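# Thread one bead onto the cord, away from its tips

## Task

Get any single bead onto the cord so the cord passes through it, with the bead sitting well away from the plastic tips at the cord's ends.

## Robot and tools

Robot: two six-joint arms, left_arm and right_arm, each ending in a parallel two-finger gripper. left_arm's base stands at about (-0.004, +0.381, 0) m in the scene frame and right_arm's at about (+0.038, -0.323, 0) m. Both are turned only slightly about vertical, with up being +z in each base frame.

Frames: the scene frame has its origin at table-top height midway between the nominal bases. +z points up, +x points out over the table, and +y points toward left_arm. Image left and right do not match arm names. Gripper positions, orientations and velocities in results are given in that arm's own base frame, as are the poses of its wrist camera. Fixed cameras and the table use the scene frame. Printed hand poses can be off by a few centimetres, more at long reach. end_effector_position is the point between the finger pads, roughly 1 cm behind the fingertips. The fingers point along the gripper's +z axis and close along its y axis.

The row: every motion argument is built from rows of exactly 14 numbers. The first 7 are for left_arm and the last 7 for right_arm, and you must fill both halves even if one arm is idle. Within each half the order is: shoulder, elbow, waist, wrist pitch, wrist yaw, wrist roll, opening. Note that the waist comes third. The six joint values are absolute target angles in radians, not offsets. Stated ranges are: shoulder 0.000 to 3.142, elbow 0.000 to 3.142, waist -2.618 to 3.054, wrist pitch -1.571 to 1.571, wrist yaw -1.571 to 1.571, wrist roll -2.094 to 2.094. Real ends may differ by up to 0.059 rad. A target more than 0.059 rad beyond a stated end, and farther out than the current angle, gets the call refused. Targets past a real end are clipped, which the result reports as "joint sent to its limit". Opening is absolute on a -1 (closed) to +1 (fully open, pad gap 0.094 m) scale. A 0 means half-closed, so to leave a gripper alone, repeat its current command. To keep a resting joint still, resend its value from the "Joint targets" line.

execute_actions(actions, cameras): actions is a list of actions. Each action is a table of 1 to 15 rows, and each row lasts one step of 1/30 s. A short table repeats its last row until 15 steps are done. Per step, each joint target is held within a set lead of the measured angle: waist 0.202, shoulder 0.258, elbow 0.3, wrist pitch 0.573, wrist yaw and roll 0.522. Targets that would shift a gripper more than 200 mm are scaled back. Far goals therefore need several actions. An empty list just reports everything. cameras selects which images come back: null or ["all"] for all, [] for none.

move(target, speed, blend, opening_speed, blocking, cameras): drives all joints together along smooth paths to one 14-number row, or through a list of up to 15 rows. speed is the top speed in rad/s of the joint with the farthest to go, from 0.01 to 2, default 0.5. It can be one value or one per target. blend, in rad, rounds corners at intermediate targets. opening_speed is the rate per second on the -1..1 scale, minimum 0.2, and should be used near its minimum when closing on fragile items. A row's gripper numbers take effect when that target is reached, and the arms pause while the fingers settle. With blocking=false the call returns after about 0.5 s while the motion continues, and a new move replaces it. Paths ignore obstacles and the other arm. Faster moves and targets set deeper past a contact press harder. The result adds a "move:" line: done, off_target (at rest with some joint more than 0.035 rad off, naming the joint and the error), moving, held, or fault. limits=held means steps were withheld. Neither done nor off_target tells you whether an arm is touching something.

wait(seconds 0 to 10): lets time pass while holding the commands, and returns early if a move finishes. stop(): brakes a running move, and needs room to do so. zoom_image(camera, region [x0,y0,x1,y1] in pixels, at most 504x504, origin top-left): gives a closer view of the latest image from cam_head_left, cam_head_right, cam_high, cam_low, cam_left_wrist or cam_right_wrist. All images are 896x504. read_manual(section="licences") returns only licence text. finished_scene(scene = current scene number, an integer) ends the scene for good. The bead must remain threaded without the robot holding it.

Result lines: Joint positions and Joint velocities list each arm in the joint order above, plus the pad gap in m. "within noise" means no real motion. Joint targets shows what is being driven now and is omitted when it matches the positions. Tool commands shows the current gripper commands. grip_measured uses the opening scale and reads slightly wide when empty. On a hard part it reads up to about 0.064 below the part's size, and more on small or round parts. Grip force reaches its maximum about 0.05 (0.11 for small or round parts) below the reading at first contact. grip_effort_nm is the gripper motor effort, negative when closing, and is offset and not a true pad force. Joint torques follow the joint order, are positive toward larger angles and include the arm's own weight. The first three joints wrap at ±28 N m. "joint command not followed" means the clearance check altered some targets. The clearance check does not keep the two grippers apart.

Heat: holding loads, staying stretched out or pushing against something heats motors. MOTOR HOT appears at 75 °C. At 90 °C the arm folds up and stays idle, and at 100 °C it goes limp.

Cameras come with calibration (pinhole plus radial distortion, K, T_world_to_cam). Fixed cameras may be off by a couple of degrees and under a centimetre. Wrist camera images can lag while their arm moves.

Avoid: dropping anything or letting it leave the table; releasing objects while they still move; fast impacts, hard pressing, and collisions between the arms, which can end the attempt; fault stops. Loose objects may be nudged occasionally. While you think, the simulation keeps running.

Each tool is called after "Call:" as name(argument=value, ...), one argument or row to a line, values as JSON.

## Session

Call:
execute_actions(
  actions=[],
)

Scene clock: 0.00 s.
left_arm: end_effector_position=(+0.4037, +0.0121, +0.1102) grip_measured=+1.000 grip_effort_nm=n/a end_effector_quat_wxyz=(+0.590, -0.022, +0.806, +0.037) | right_arm: end_effector_position=(+0.4107, -0.0136, +0.1308) grip_measured=+1.000 grip_effort_nm=n/a end_effector_quat_wxyz=(+0.636, +0.016, +0.771, -0.041)
Joint names: [shoulder, elbow, waist, wrist pitch, wrist yaw, wrist roll]
Joint positions: left_arm=[1.534 0.395 -0.018 0.833 -0.104 0.002 0.094] | right_arm=[1.572 0.383 0.002 0.999 0.086 -0.027 0.094]
Joint velocities: within noise
Joint torques (N m): no reading
Heat: left arm: 27 °C; right arm: 31 °C.
Joint targets: left_arm=[1.524 0.405 -0.018 0.843 -0.105 0.001] | right_arm=[1.562 0.392 0.002 1.009 0.087 -0.027]
Tool commands: left_gripper/opening=+1.0 right_gripper/opening=+1.0
camera_calibration:
cam_left_wrist: T_world_to_cam=[[0.0385509, -0.987034, -0.155814, 0.0180216], [-0.870665, 0.0433399, -0.489963, 0.43087], [0.490363, 0.15455, -0.857705, 0.00783806], [0, 0, 0, 1]] pos_world=[0.370606, -0.00209731, 0.220641]
cam_right_wrist: T_world_to_cam=[[-0.0964274, -0.993729, -0.0566057, 0.0354287], [-0.795916, 0.111132, -0.59512, 0.431389], [0.597678, -0.0123325, -0.801641, -0.0248572], [0, 0, 0, 1]] pos_world=[0.361622, -0.0130412, 0.238807]

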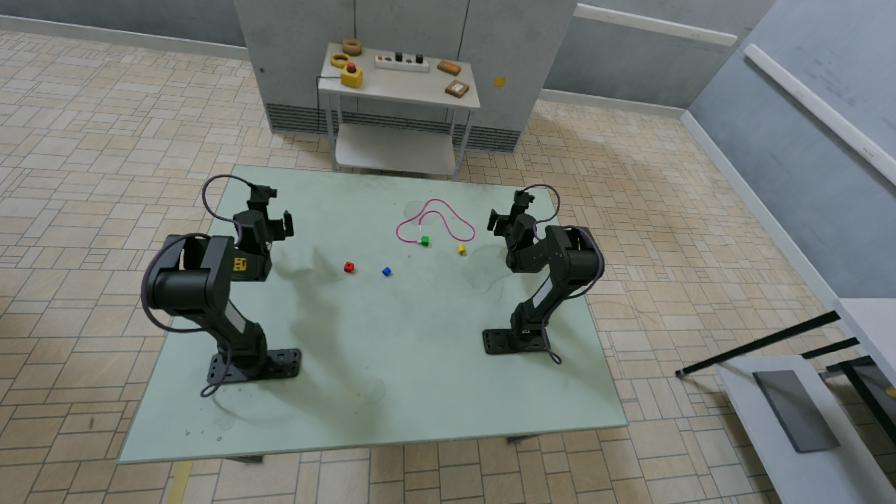

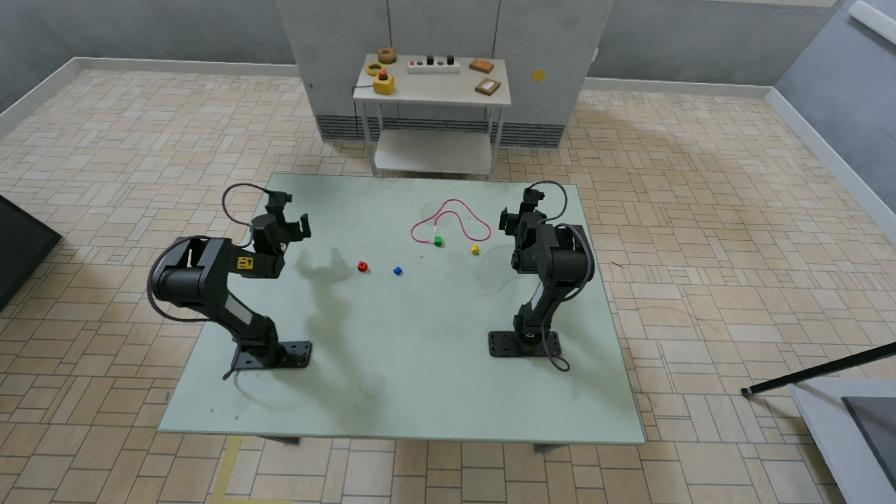

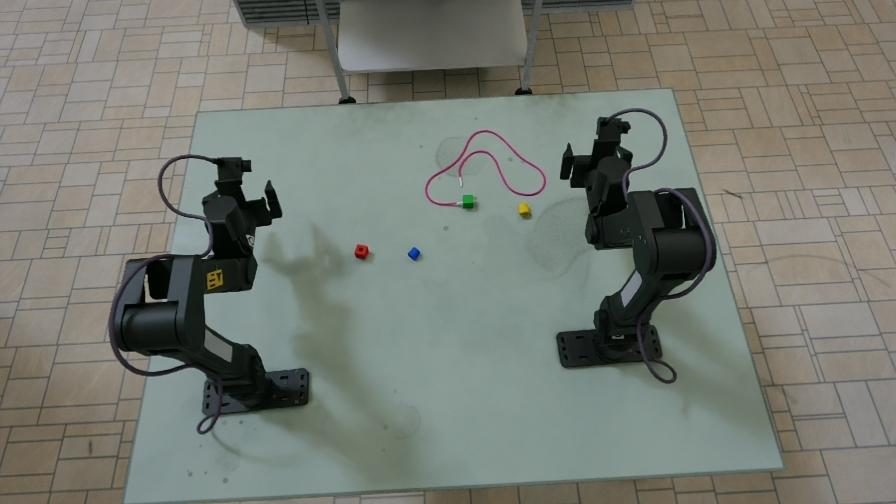

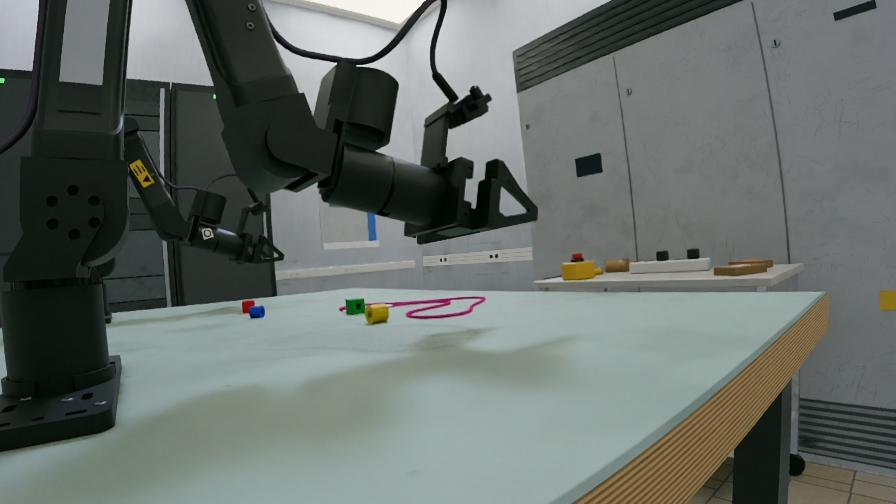

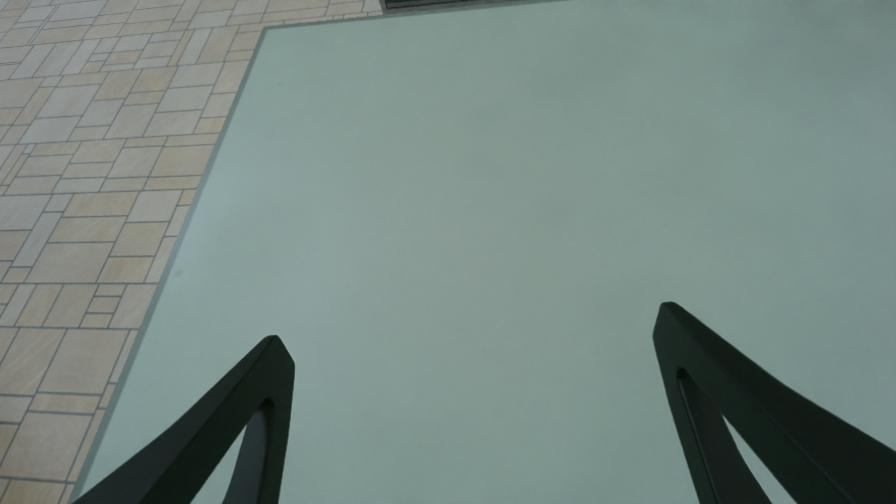

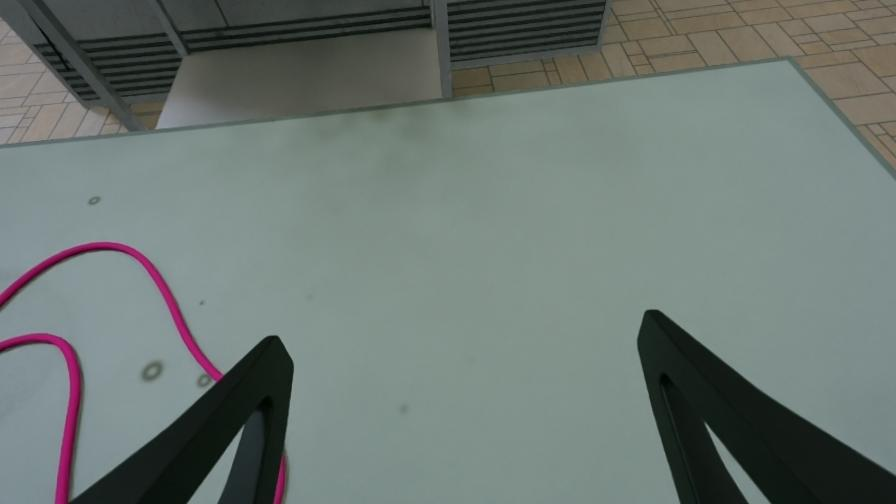

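Call:
zoom_image(
  camera="cam_high",
  region=[415, 120, 555, 230],
)

Call:
zoom_image(
  camera="cam_low",
  region=[320, 285, 500, 335],
)

Call:
zoom_image(
  camera="cam_head_left",
  region=[390, 195, 490, 265],
)

Scaled by 3.600 from the camera's 896x504 image, which has a finer 1280x720 frame.

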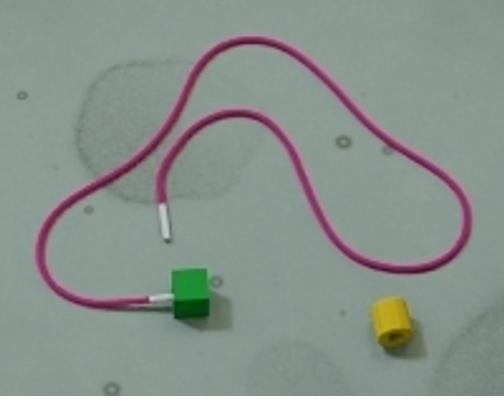

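Scaled by 2.800 from the camera's 896x504 image, which has a finer 1280x720 frame.

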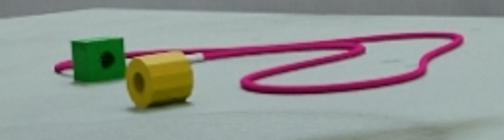

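Scaled by 5.040 from the camera's 896x504 image, which has a finer 1280x720 frame.

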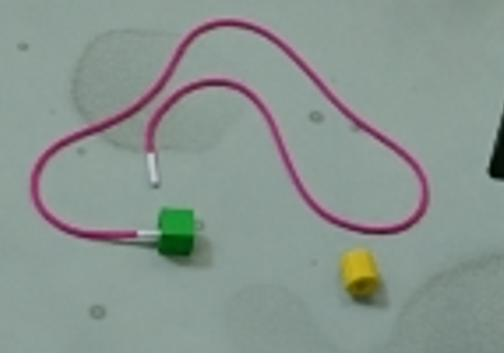

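Call:
move(
  target=[1.524, 0.405, -0.018, 0.843, -0.105, 0.001, 1, 2.312, 2.102, 0.695, -1.355, 0.0, -0.86, 0.0],
  speed=0.9,
  opening_speed=1,
  cameras=["cam_right_wrist", "cam_low"],
)

Call:
zoom_image(
  camera="cam_right_wrist",
  region=[320, 150, 600, 400],
)

Scene clock: 80.20 s.
left_arm: end_effector_position=(+0.4037, +0.0121, +0.1102) grip_measured=+1.000 grip_effort_nm=0.007 end_effector_quat_wxyz=(+0.590, -0.022, +0.806, +0.037) | right_arm: end_effector_position=(+0.3430, +0.2863, +0.0715) grip_measured=+0.003 grip_effort_nm=-0.173 end_effector_quat_wxyz=(-0.001, +0.700, -0.714, +0.005)
Joint positions: left_arm=[1.534 0.395 -0.018 0.833 -0.104 0.002 0.094] | right_arm=[2.291 2.062 0.698 -1.339 0.01 -0.854 0.047]
Joint torques (N m): left_arm=[-5.83 5.61 0.03 1.63 -0.04 -0.03] | right_arm=[-10.66 9.02 -0.23 -0.12 -0.12 -0.05]
Joint targets: left_arm=[1.524 0.405 -0.018 0.843 -0.105 0.001] | right_arm=[2.312 2.102 0.695 -1.355 0.000 -0.860]
move: off_target (right_arm); right_arm: the elbow is farthest, 0.040 rad from its target
camera_calibration:
cam_right_wrist: T_world_to_cam=[[0.992769, -0.119665, 0.00952233, -0.304992], [-0.0941586, -0.727044, 0.680104, 0.217015], [-0.0744613, -0.676082, -0.733054, 0.38741], [0, 0, 0, 1]]
Images, in order: cam_low, cam_right_wrist.

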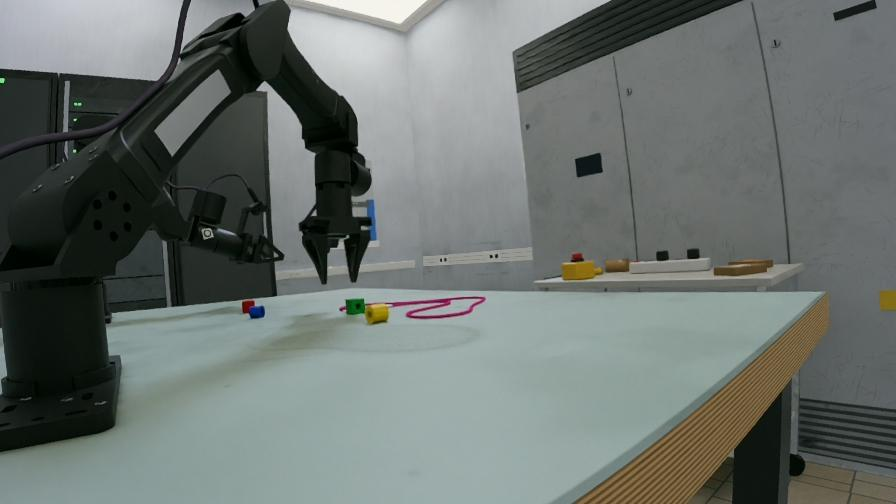

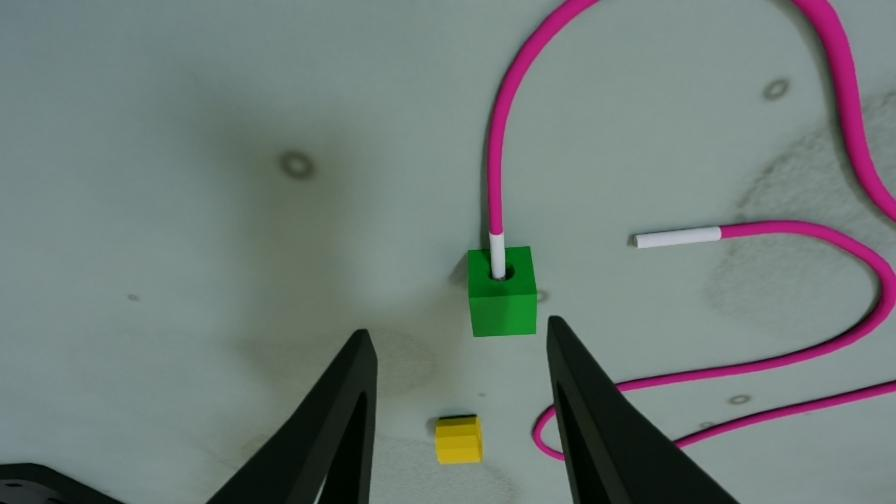

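Scaled by 1.800 from the camera's 896x504 image, which has a finer 1280x720 frame.

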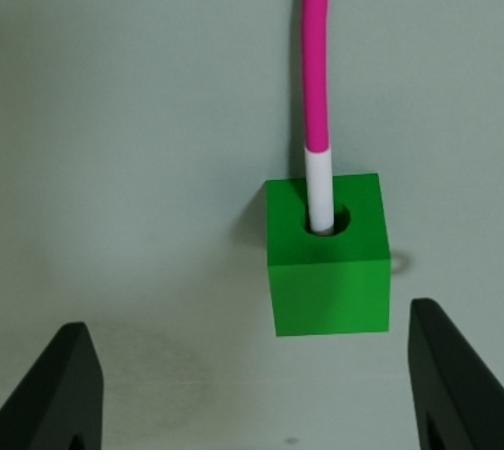

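Call:
move(
  target=[1.524, 0.405, -0.018, 0.843, -0.105, 0.001, 1, 2.518, 2.298, 0.725, -1.408, 0.073, -0.838, -0.3],
  speed=0.3,
  opening_speed=1,
  cameras=["cam_right_wrist", "cam_low"],
)

Call:
zoom_image(
  camera="cam_low",
  region=[300, 270, 400, 330],
)

Scene clock: 152.17 s.
left_arm: end_effector_position=(+0.4037, +0.0121, +0.1102) grip_measured=+1.000 grip_effort_nm=0.002 end_effector_quat_wxyz=(+0.590, -0.022, +0.806, +0.037) | right_arm: end_effector_position=(+0.3592, +0.2992, +0.0278) grip_measured=-0.297 grip_effort_nm=-0.173 end_effector_quat_wxyz=(+0.035, +0.704, -0.709, +0.032)
Joint positions: left_arm=[1.534 0.395 -0.018 0.833 -0.104 0.002 0.094] | right_arm=[2.5 2.255 0.719 -1.391 0.069 -0.843 0.033]
Joint torques (N m): left_arm=[-5.83 5.6 0.02 1.62 -0.04 -0.03] | right_arm=[-12.03 9.1 0.58 -0.29 0.05 0.05]
Heat: left arm: 31 °C; right arm: 37 °C.
Joint targets: left_arm=[1.524 0.405 -0.018 0.843 -0.105 0.001] | right_arm=[2.518 2.298 0.725 -1.408 0.073 -0.838]
move: off_target (right_arm); right_arm: the elbow is farthest, 0.043 rad from its target
camera_calibration:
cam_right_wrist: T_world_to_cam=[[0.99425, -0.106898, 0.00628996, -0.323399], [-0.0761902, -0.66492, 0.743018, 0.230737], [-0.0752447, -0.739225, -0.669242, 0.382708], [0, 0, 0, 1]]
Images, in order: cam_low, cam_right_wrist.

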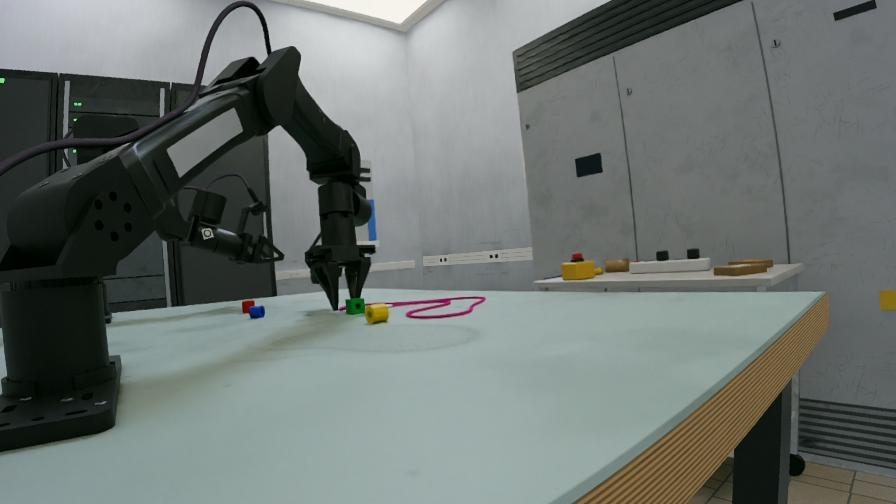

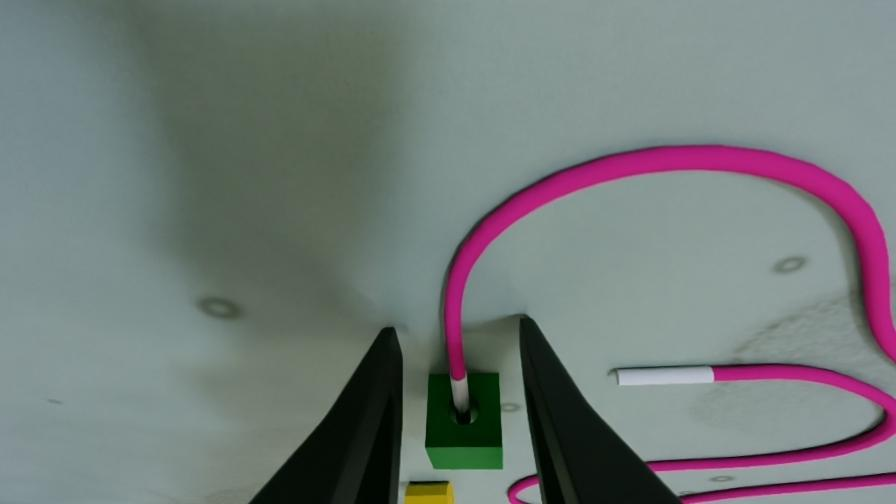

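Scaled by 5.040 from the camera's 896x504 image, which has a finer 1280x720 frame.

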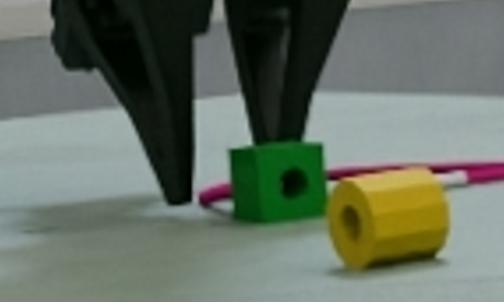

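Call:
move(
  target=[1.524, 0.405, -0.018, 0.843, -0.105, 0.001, 1, 2.531, 2.298, 0.725, -1.408, 0.073, -0.838, -0.5],
  speed=0.1,
  opening_speed=1,
  cameras=["cam_right_wrist", "cam_low"],
)

Call:
zoom_image(
  camera="cam_low",
  region=[300, 270, 400, 330],
)

Call:
zoom_image(
  camera="cam_right_wrist",
  region=[360, 260, 560, 420],
)

Scene clock: 170.97 s.
left_arm: end_effector_position=(+0.4037, +0.0121, +0.1102) grip_measured=+1.000 grip_effort_nm=-0.002 end_effector_quat_wxyz=(+0.590, -0.022, +0.806, +0.037) | right_arm: end_effector_position=(+0.3594, +0.2990, +0.0264) grip_measured=-0.497 grip_effort_nm=-0.173 end_effector_quat_wxyz=(+0.037, +0.704, -0.709, +0.033)
Joint positions: left_arm=[1.534 0.395 -0.018 0.833 -0.104 0.002 0.094] | right_arm=[2.506 2.26 0.719 -1.394 0.07 -0.843 0.024]
Joint torques (N m): left_arm=[-5.85 5.61 0.02 1.63 -0.03 -0.02] | right_arm=[-11.55 8.77 0.51 -0.29 0.06 0.06]
Joint targets: left_arm=[1.524 0.405 -0.018 0.843 -0.105 0.001] | right_arm=[2.531 2.298 0.725 -1.408 0.073 -0.838]
move: off_target (right_arm); right_arm: the elbow is farthest, 0.038 rad from its target
camera_calibration:
cam_right_wrist: T_world_to_cam=[[0.994188, -0.107531, 0.00515582, -0.323382], [-0.0755034, -0.662333, 0.745395, 0.230615], [-0.0767384, -0.741453, -0.666603, 0.382777], [0, 0, 0, 1]]
Images, in order: cam_low, cam_right_wrist.

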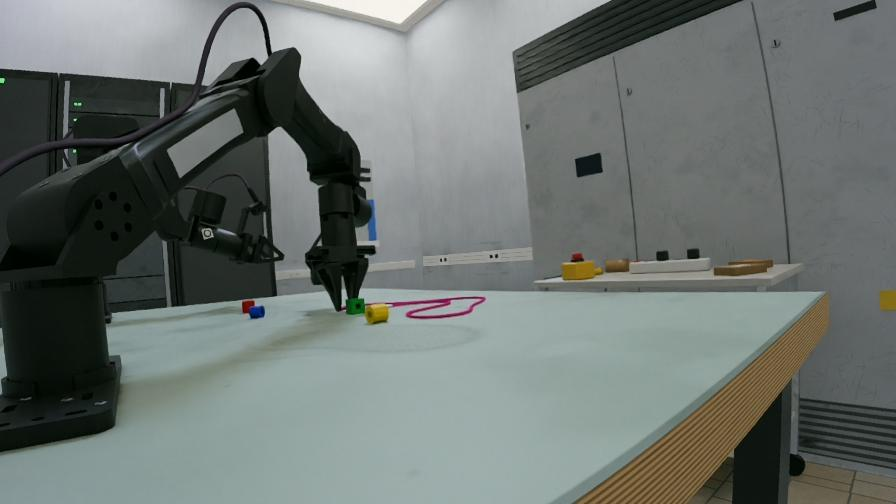

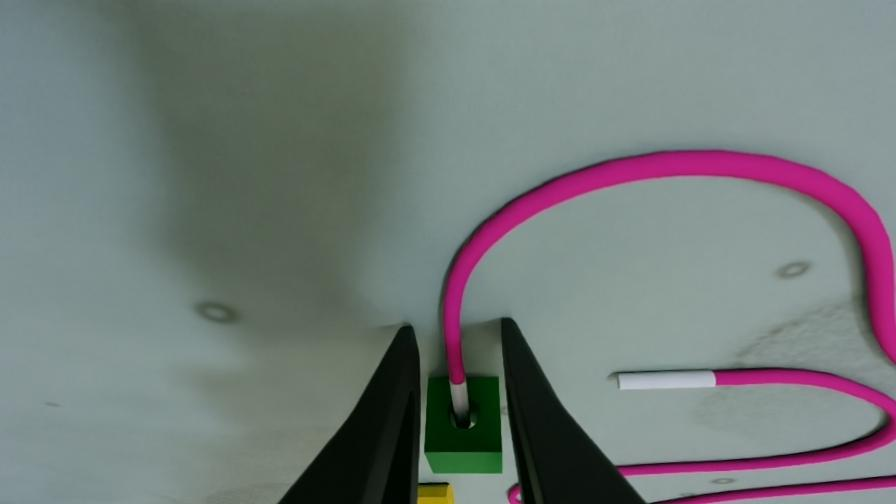

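Scaled by 5.040 from the camera's 896x504 image, which has a finer 1280x720 frame.

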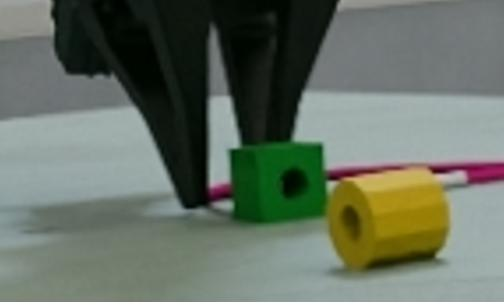

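Scaled by 2.520 from the camera's 896x504 image, which has a finer 1280x720 frame.

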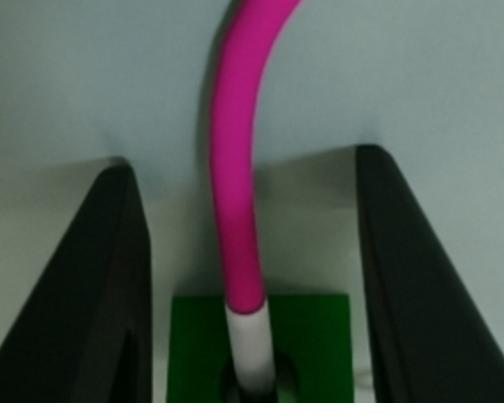

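Call:
move(
  target=[1.524, 0.405, -0.018, 0.843, -0.105, 0.001, 1, 2.529, 2.298, 0.725, -1.408, 0.073, -0.838, -0.97],
  speed=0.1,
  opening_speed=0.5,
  cameras=["cam_right_wrist", "cam_low"],
)

Call:
zoom_image(
  camera="cam_low",
  region=[300, 270, 400, 330],
)

Scene clock: 186.13 s.
left_arm: end_effector_position=(+0.4037, +0.0121, +0.1102) grip_measured=+1.000 grip_effort_nm=0.007 end_effector_quat_wxyz=(+0.590, -0.022, +0.806, +0.037) | right_arm: end_effector_position=(+0.3595, +0.2989, +0.0264) grip_measured=-0.946 grip_effort_nm=-1.013 end_effector_quat_wxyz=(+0.037, +0.704, -0.709, +0.033)
Joint positions: left_arm=[1.534 0.395 -0.018 0.833 -0.104 0.002 0.094] | right_arm=[2.506 2.26 0.719 -1.394 0.071 -0.843 0.003]
Joint torques (N m): left_arm=[-5.85 5.61 0.03 1.63 -0.04 -0.03] | right_arm=[-11.73 8.69 0.57 -0.27 0.04 0.05]
Joint targets: left_arm=[1.524 0.405 -0.018 0.843 -0.105 0.001] | right_arm=[2.529 2.298 0.725 -1.408 0.073 -0.838]
move: off_target (right_arm); right_arm: the elbow is farthest, 0.038 rad from its target
camera_calibration:
cam_right_wrist: T_world_to_cam=[[0.994191, -0.107476, 0.00571557, -0.323514], [-0.0758421, -0.66191, 0.745737, 0.230533], [-0.0763654, -0.741839, -0.666216, 0.382686], [0, 0, 0, 1]]
Images, in order: cam_low, cam_right_wrist.

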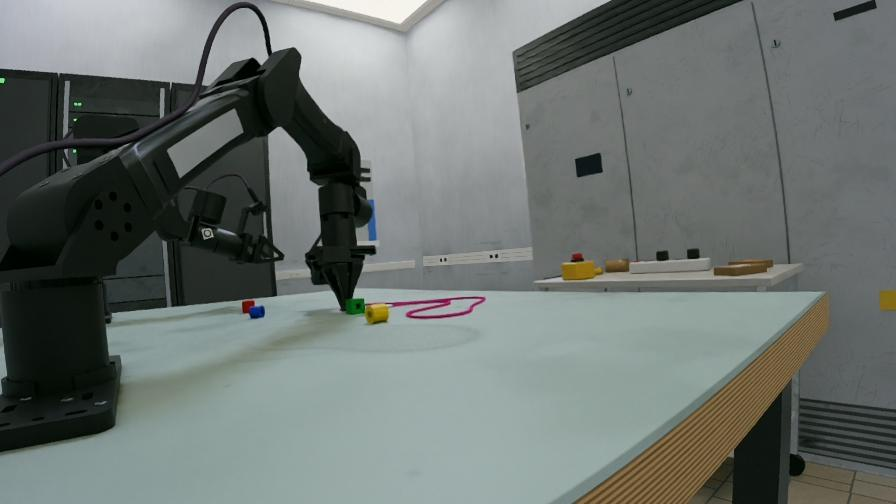

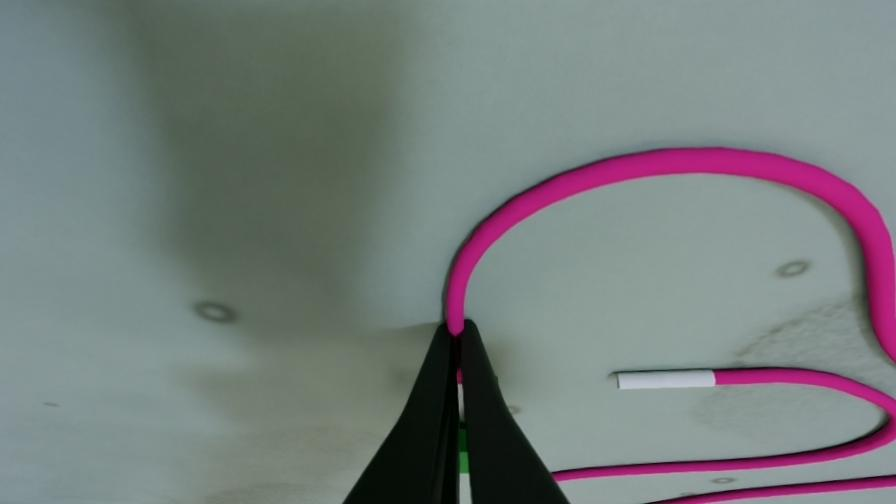

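Scaled by 5.040 from the camera's 896x504 image, which has a finer 1280x720 frame.

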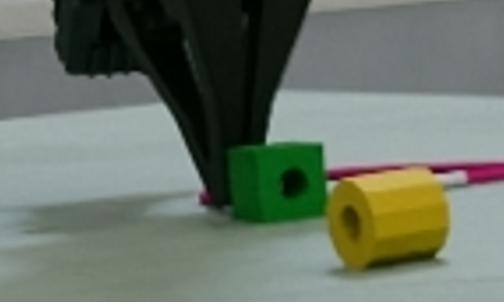

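Call:
move(
  target=[
    [1.524, 0.405, -0.018, 0.843, -0.105, 0.001, 1, 2.468, 2.248, 0.714, -1.382, 0.073, -0.848, -0.97],
    [1.524, 0.405, -0.018, 0.843, -0.105, 0.001, 1, 2.377, 2.12, 0.675, -1.343, 0.073, -0.892, -0.97],
  ],
  speed=0.1,
  cameras=["cam_right_wrist", "cam_low", "cam_high"],
)

Call:
zoom_image(
  camera="cam_low",
  region=[300, 270, 400, 330],
)

Call:
zoom_image(
  camera="cam_high",
  region=[430, 170, 510, 230],
)

Scene clock: 231.73 s.
left_arm: end_effector_position=(+0.4037, +0.0121, +0.1102) grip_measured=+1.000 grip_effort_nm=0.002 end_effector_quat_wxyz=(+0.590, -0.022, +0.806, +0.037) | right_arm: end_effector_position=(+0.3566, +0.2753, +0.0291) grip_measured=-0.948 grip_effort_nm=-1.053 end_effector_quat_wxyz=(+0.047, +0.706, -0.706, +0.031)
Joint positions: left_arm=[1.534 0.395 -0.018 0.833 -0.104 0.002 0.094] | right_arm=[2.434 2.137 0.683 -1.362 0.071 -0.886 0.002]
Joint torques (N m): left_arm=[-5.86 5.61 0.03 1.62 -0.04 -0.02] | right_arm=[-17.59 4.51 -0.69 0.02 0.05 -0.07]
Joint targets: left_arm=[1.524 0.405 -0.018 0.843 -0.105 0.001] | right_arm=[2.377 2.120 0.675 -1.343 0.073 -0.892]
move: off_target (right_arm); right_arm: the shoulder is farthest, 0.057 rad from its target
camera_calibration:
cam_right_wrist: T_world_to_cam=[[0.994892, -0.100193, -0.0123297, -0.324947], [-0.0564965, -0.653848, 0.754514, 0.203325], [-0.0836585, -0.749963, -0.656169, 0.371249], [0, 0, 0, 1]]
Images, in order: cam_high, cam_low, cam_right_wrist.

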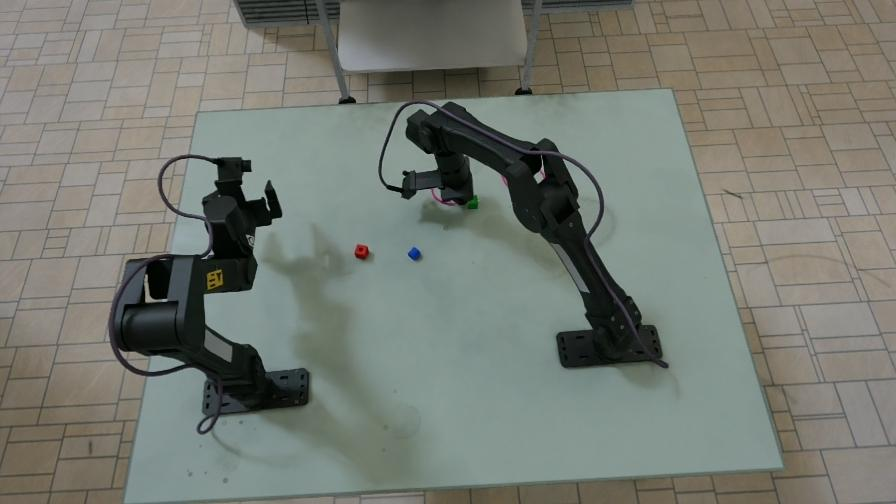

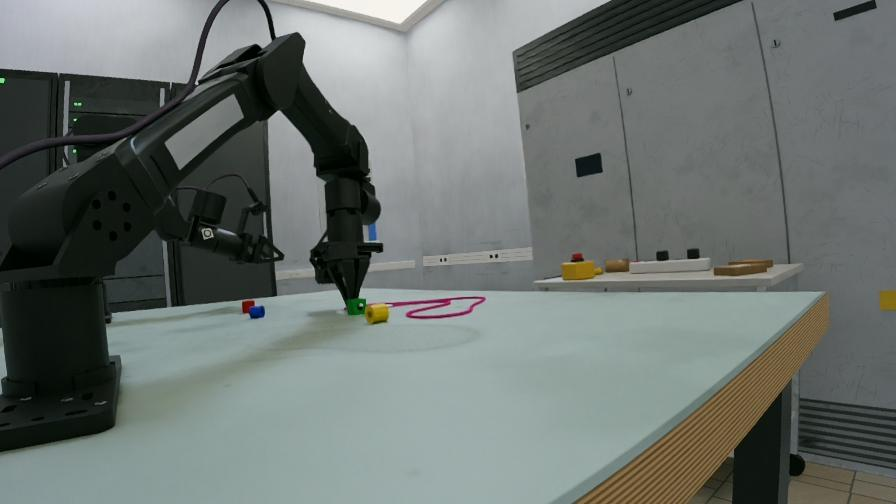

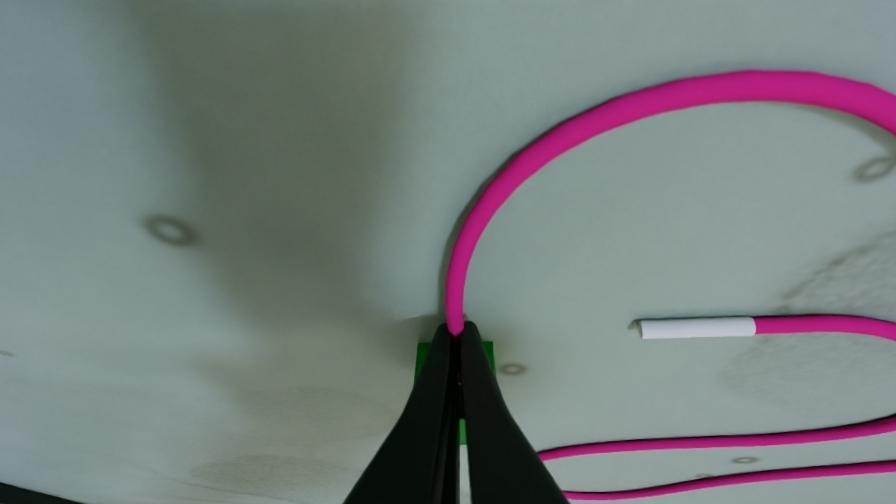

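Scaled by 5.040 from the camera's 896x504 image, which has a finer 1280x720 frame.

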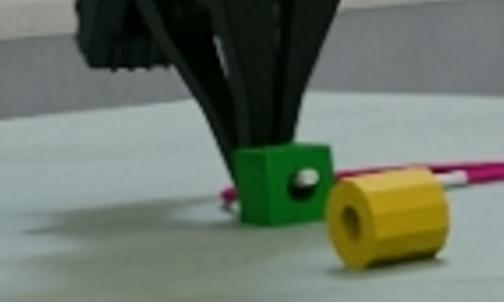

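Scaled by 6.300 from the camera's 896x504 image, which has a finer 1280x720 frame.

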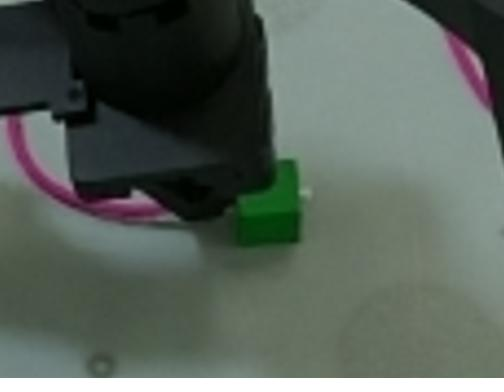

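Call:
move(
  target=[1.524, 0.405, -0.018, 0.843, -0.105, 0.001, 1, 2.377, 2.12, 0.675, -1.343, 0.073, -0.892, -0.5],
  speed=0.1,
  opening_speed=0.6,
  cameras=["cam_right_wrist", "cam_low"],
)

Call:
zoom_image(
  camera="cam_low",
  region=[300, 270, 400, 330],
)

Call:
zoom_image(
  camera="cam_right_wrist",
  region=[360, 260, 560, 460],
)

Scene clock: 242.03 s.
left_arm: end_effector_position=(+0.4037, +0.0121, +0.1102) grip_measured=+1.000 grip_effort_nm=0.007 end_effector_quat_wxyz=(+0.590, -0.022, +0.806, +0.037) | right_arm: end_effector_position=(+0.3568, +0.2752, +0.0290) grip_measured=-0.503 grip_effort_nm=0.120 end_effector_quat_wxyz=(+0.047, +0.707, -0.705, +0.031)
Joint positions: left_arm=[1.534 0.395 -0.018 0.833 -0.104 0.002 0.094] | right_arm=[2.434 2.137 0.683 -1.362 0.071 -0.887 0.023]
Joint torques (N m): left_arm=[-5.83 5.6 0.02 1.62 -0.04 -0.03] | right_arm=[-17.62 4.48 -0.73 0.04 0.03 -0.04]
Joint targets: left_arm=[1.524 0.405 -0.018 0.843 -0.105 0.001] | right_arm=[2.377 2.120 0.675 -1.343 0.073 -0.892]
move: off_target (right_arm); right_arm: the shoulder is farthest, 0.057 rad from its target
camera_calibration:
cam_right_wrist: T_world_to_cam=[[0.994932, -0.0998148, -0.0121448, -0.325253], [-0.05641, -0.654065, 0.754332, 0.203395], [-0.083237, -0.749824, -0.65638, 0.370953], [0, 0, 0, 1]]
Images, in order: cam_low, cam_right_wrist.

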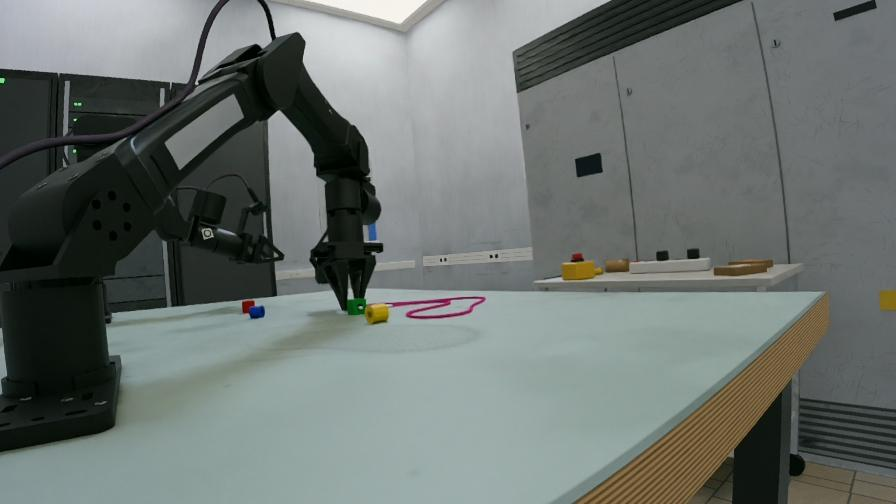

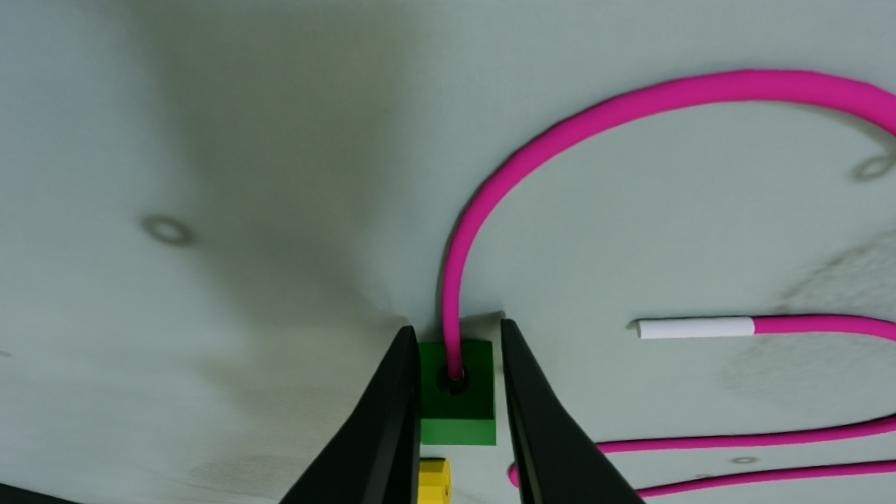

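Scaled by 5.040 from the camera's 896x504 image, which has a finer 1280x720 frame.

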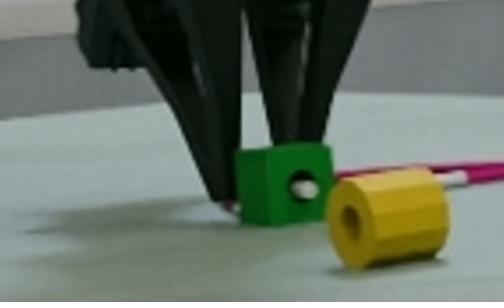

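Scaled by 2.520 from the camera's 896x504 image, which has a finer 1280x720 frame.

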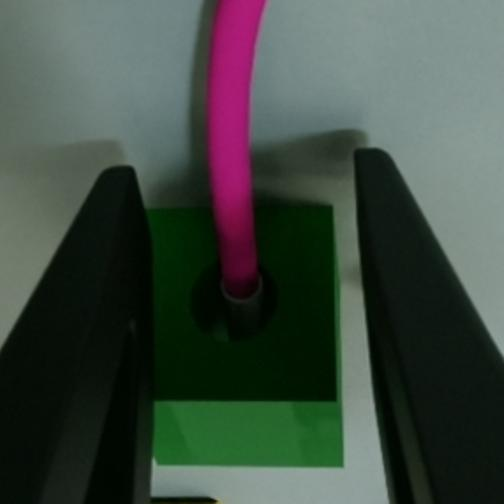

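Call:
move(
  target=[
    [1.524, 0.405, -0.018, 0.843, -0.105, 0.001, 1, 2.44, 2.17, 0.684, -1.376, 0.073, -0.886, -0.5],
    [1.524, 0.405, -0.018, 0.843, -0.105, 0.001, 1, 2.5055, 2.269, 0.718, -1.3986, 0.073, -0.852, -0.5],
  ],
  speed=0.12,
  cameras=["cam_right_wrist", "cam_low"],
)

Call:
zoom_image(
  camera="cam_low",
  region=[300, 270, 400, 330],
)

Call:
zoom_image(
  camera="cam_right_wrist",
  region=[360, 260, 560, 460],
)

Scene clock: 261.33 s.
left_arm: end_effector_position=(+0.4037, +0.0121, +0.1102) grip_measured=+1.000 grip_effort_nm=0.002 end_effector_quat_wxyz=(+0.590, -0.022, +0.806, +0.037) | right_arm: end_effector_position=(+0.3598, +0.2947, +0.0296) grip_measured=-0.503 grip_effort_nm=0.120 end_effector_quat_wxyz=(+0.034, +0.706, -0.706, +0.033)
Joint positions: left_arm=[1.534 0.395 -0.018 0.833 -0.104 0.002 0.094] | right_arm=[2.483 2.23 0.711 -1.382 0.071 -0.858 0.023]
Joint torques (N m): left_arm=[-5.82 5.6 0.02 1.62 -0.04 -0.03] | right_arm=[-11.59 8.81 0.53 -0.27 0.05 0.08]
Joint targets: left_arm=[1.524 0.405 -0.018 0.843 -0.105 0.001] | right_arm=[2.506 2.269 0.718 -1.399 0.073 -0.852]
move: off_target (right_arm); right_arm: the elbow is farthest, 0.039 rad from its target
camera_calibration:
cam_right_wrist: T_world_to_cam=[[0.994958, -0.0999817, 0.00792159, -0.326871], [-0.0727535, -0.665115, 0.743188, 0.225334], [-0.0690364, -0.740017, -0.669036, 0.378639], [0, 0, 0, 1]]
Images, in order: cam_low, cam_right_wrist.

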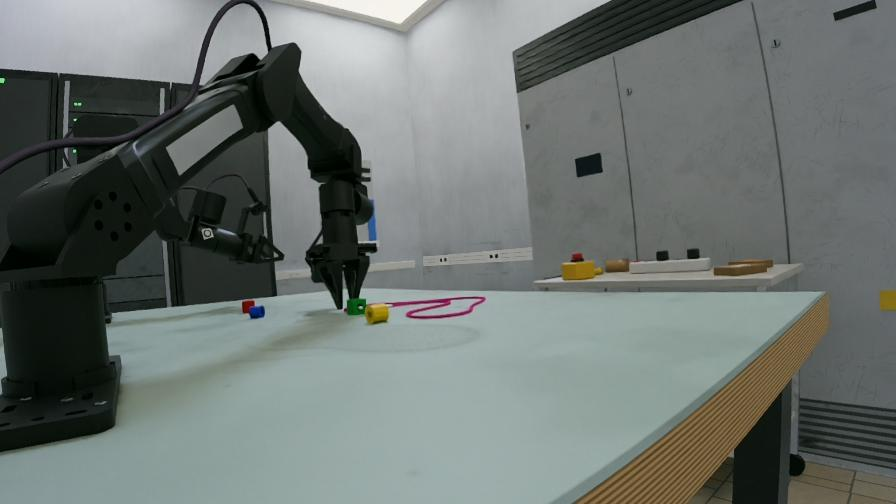

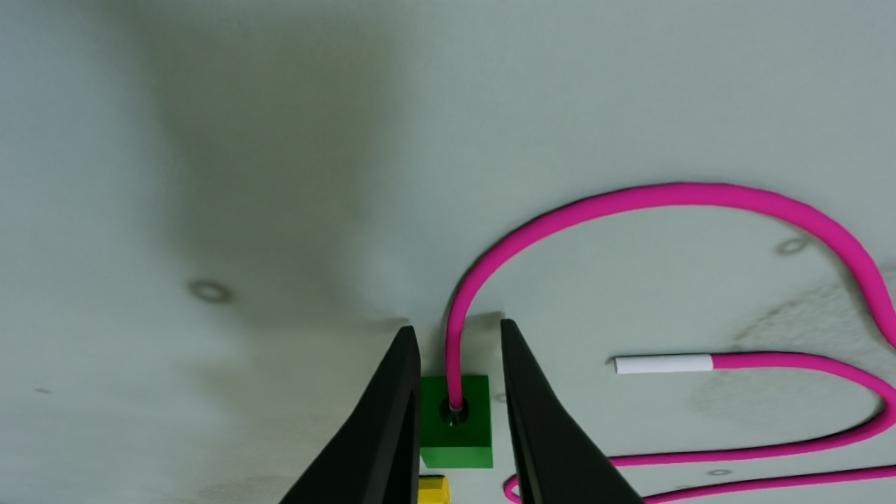

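Scaled by 5.040 from the camera's 896x504 image, which has a finer 1280x720 frame.

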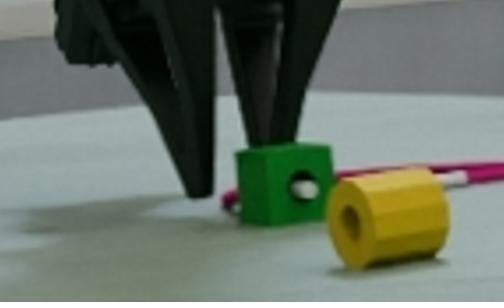

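Scaled by 2.520 from the camera's 896x504 image, which has a finer 1280x720 frame.

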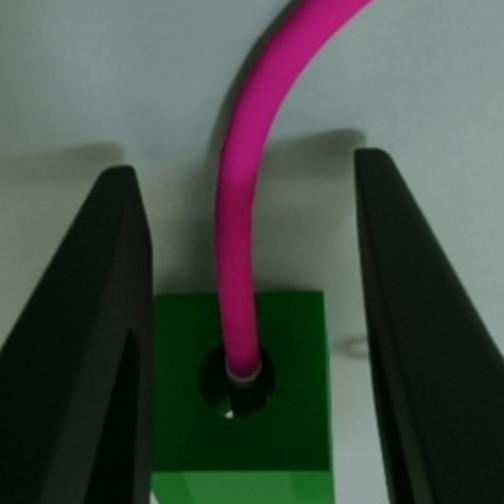

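Call:
move(
  target=[
    [1.524, 0.405, -0.018, 0.843, -0.105, 0.001, 1, 2.513, 2.269, 0.718, -1.3986, 0.073, -0.852, -0.5],
    [1.524, 0.405, -0.018, 0.843, -0.105, 0.001, 1, 2.513, 2.269, 0.718, -1.3986, 0.073, -0.852, -0.97],
  ],
  speed=0.1,
  opening_speed=0.5,
  cameras=["cam_right_wrist", "cam_low"],
)

Call:
zoom_image(
  camera="cam_low",
  region=[300, 270, 400, 330],
)

Scene clock: 272.63 s.
left_arm: end_effector_position=(+0.4037, +0.0121, +0.1102) grip_measured=+1.000 grip_effort_nm=0.007 end_effector_quat_wxyz=(+0.590, -0.022, +0.806, +0.037) | right_arm: end_effector_position=(+0.3591, +0.2939, +0.0263) grip_measured=-0.949 grip_effort_nm=-0.999 end_effector_quat_wxyz=(+0.039, +0.706, -0.706, +0.033)
Joint positions: left_arm=[1.534 0.395 -0.018 0.833 -0.104 0.002 0.094] | right_arm=[2.49 2.23 0.711 -1.383 0.072 -0.857 0.002]
Joint torques (N m): left_arm=[-5.83 5.59 0.02 1.63 -0.04 -0.03] | right_arm=[-11.64 8.81 0.58 -0.31 0.03 0.05]
Joint targets: left_arm=[1.524 0.405 -0.018 0.843 -0.105 0.001] | right_arm=[2.513 2.269 0.718 -1.398 0.073 -0.852]
move: off_target (right_arm); target 2's new numbers were sent with right_arm's elbow 0.039 rad from that target; right_arm: the elbow is farthest, 0.039 rad from its target
camera_calibration:
cam_right_wrist: T_world_to_cam=[[0.994919, -0.100652, 0.00224857, -0.325846], [-0.0684778, -0.660176, 0.747983, 0.224129], [-0.0738014, -0.744336, -0.663715, 0.378592], [0, 0, 0, 1]]
Images, in order: cam_low, cam_right_wrist.

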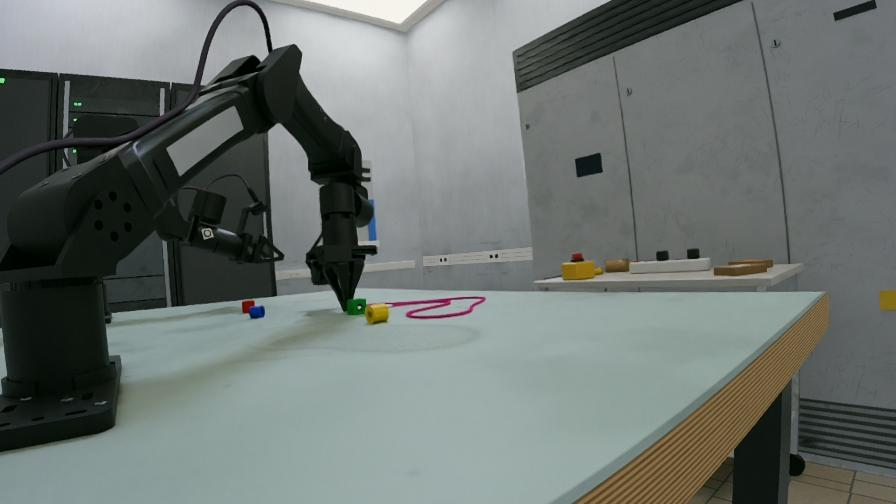

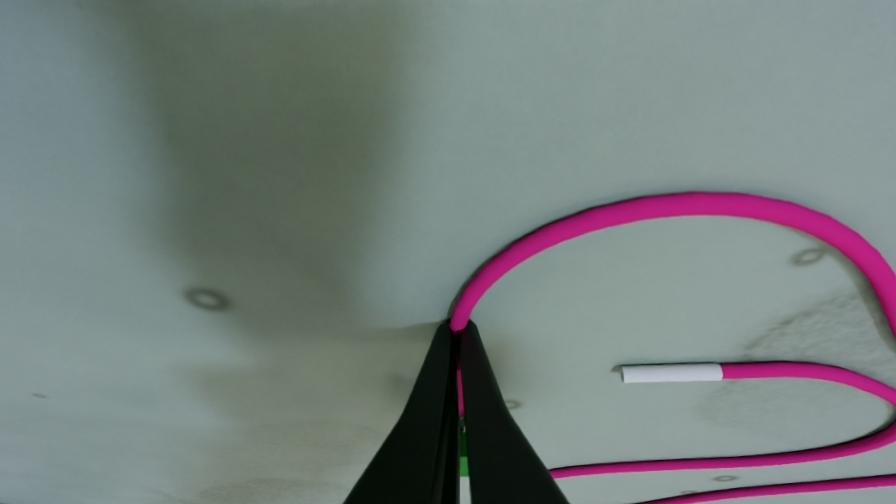

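Scaled by 5.040 from the camera's 896x504 image, which has a finer 1280x720 frame.

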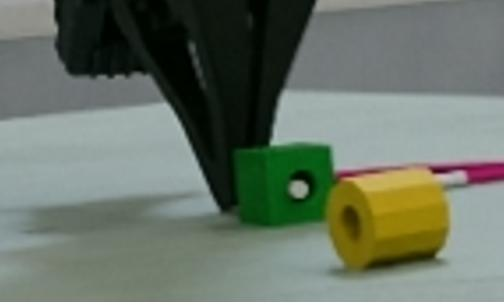

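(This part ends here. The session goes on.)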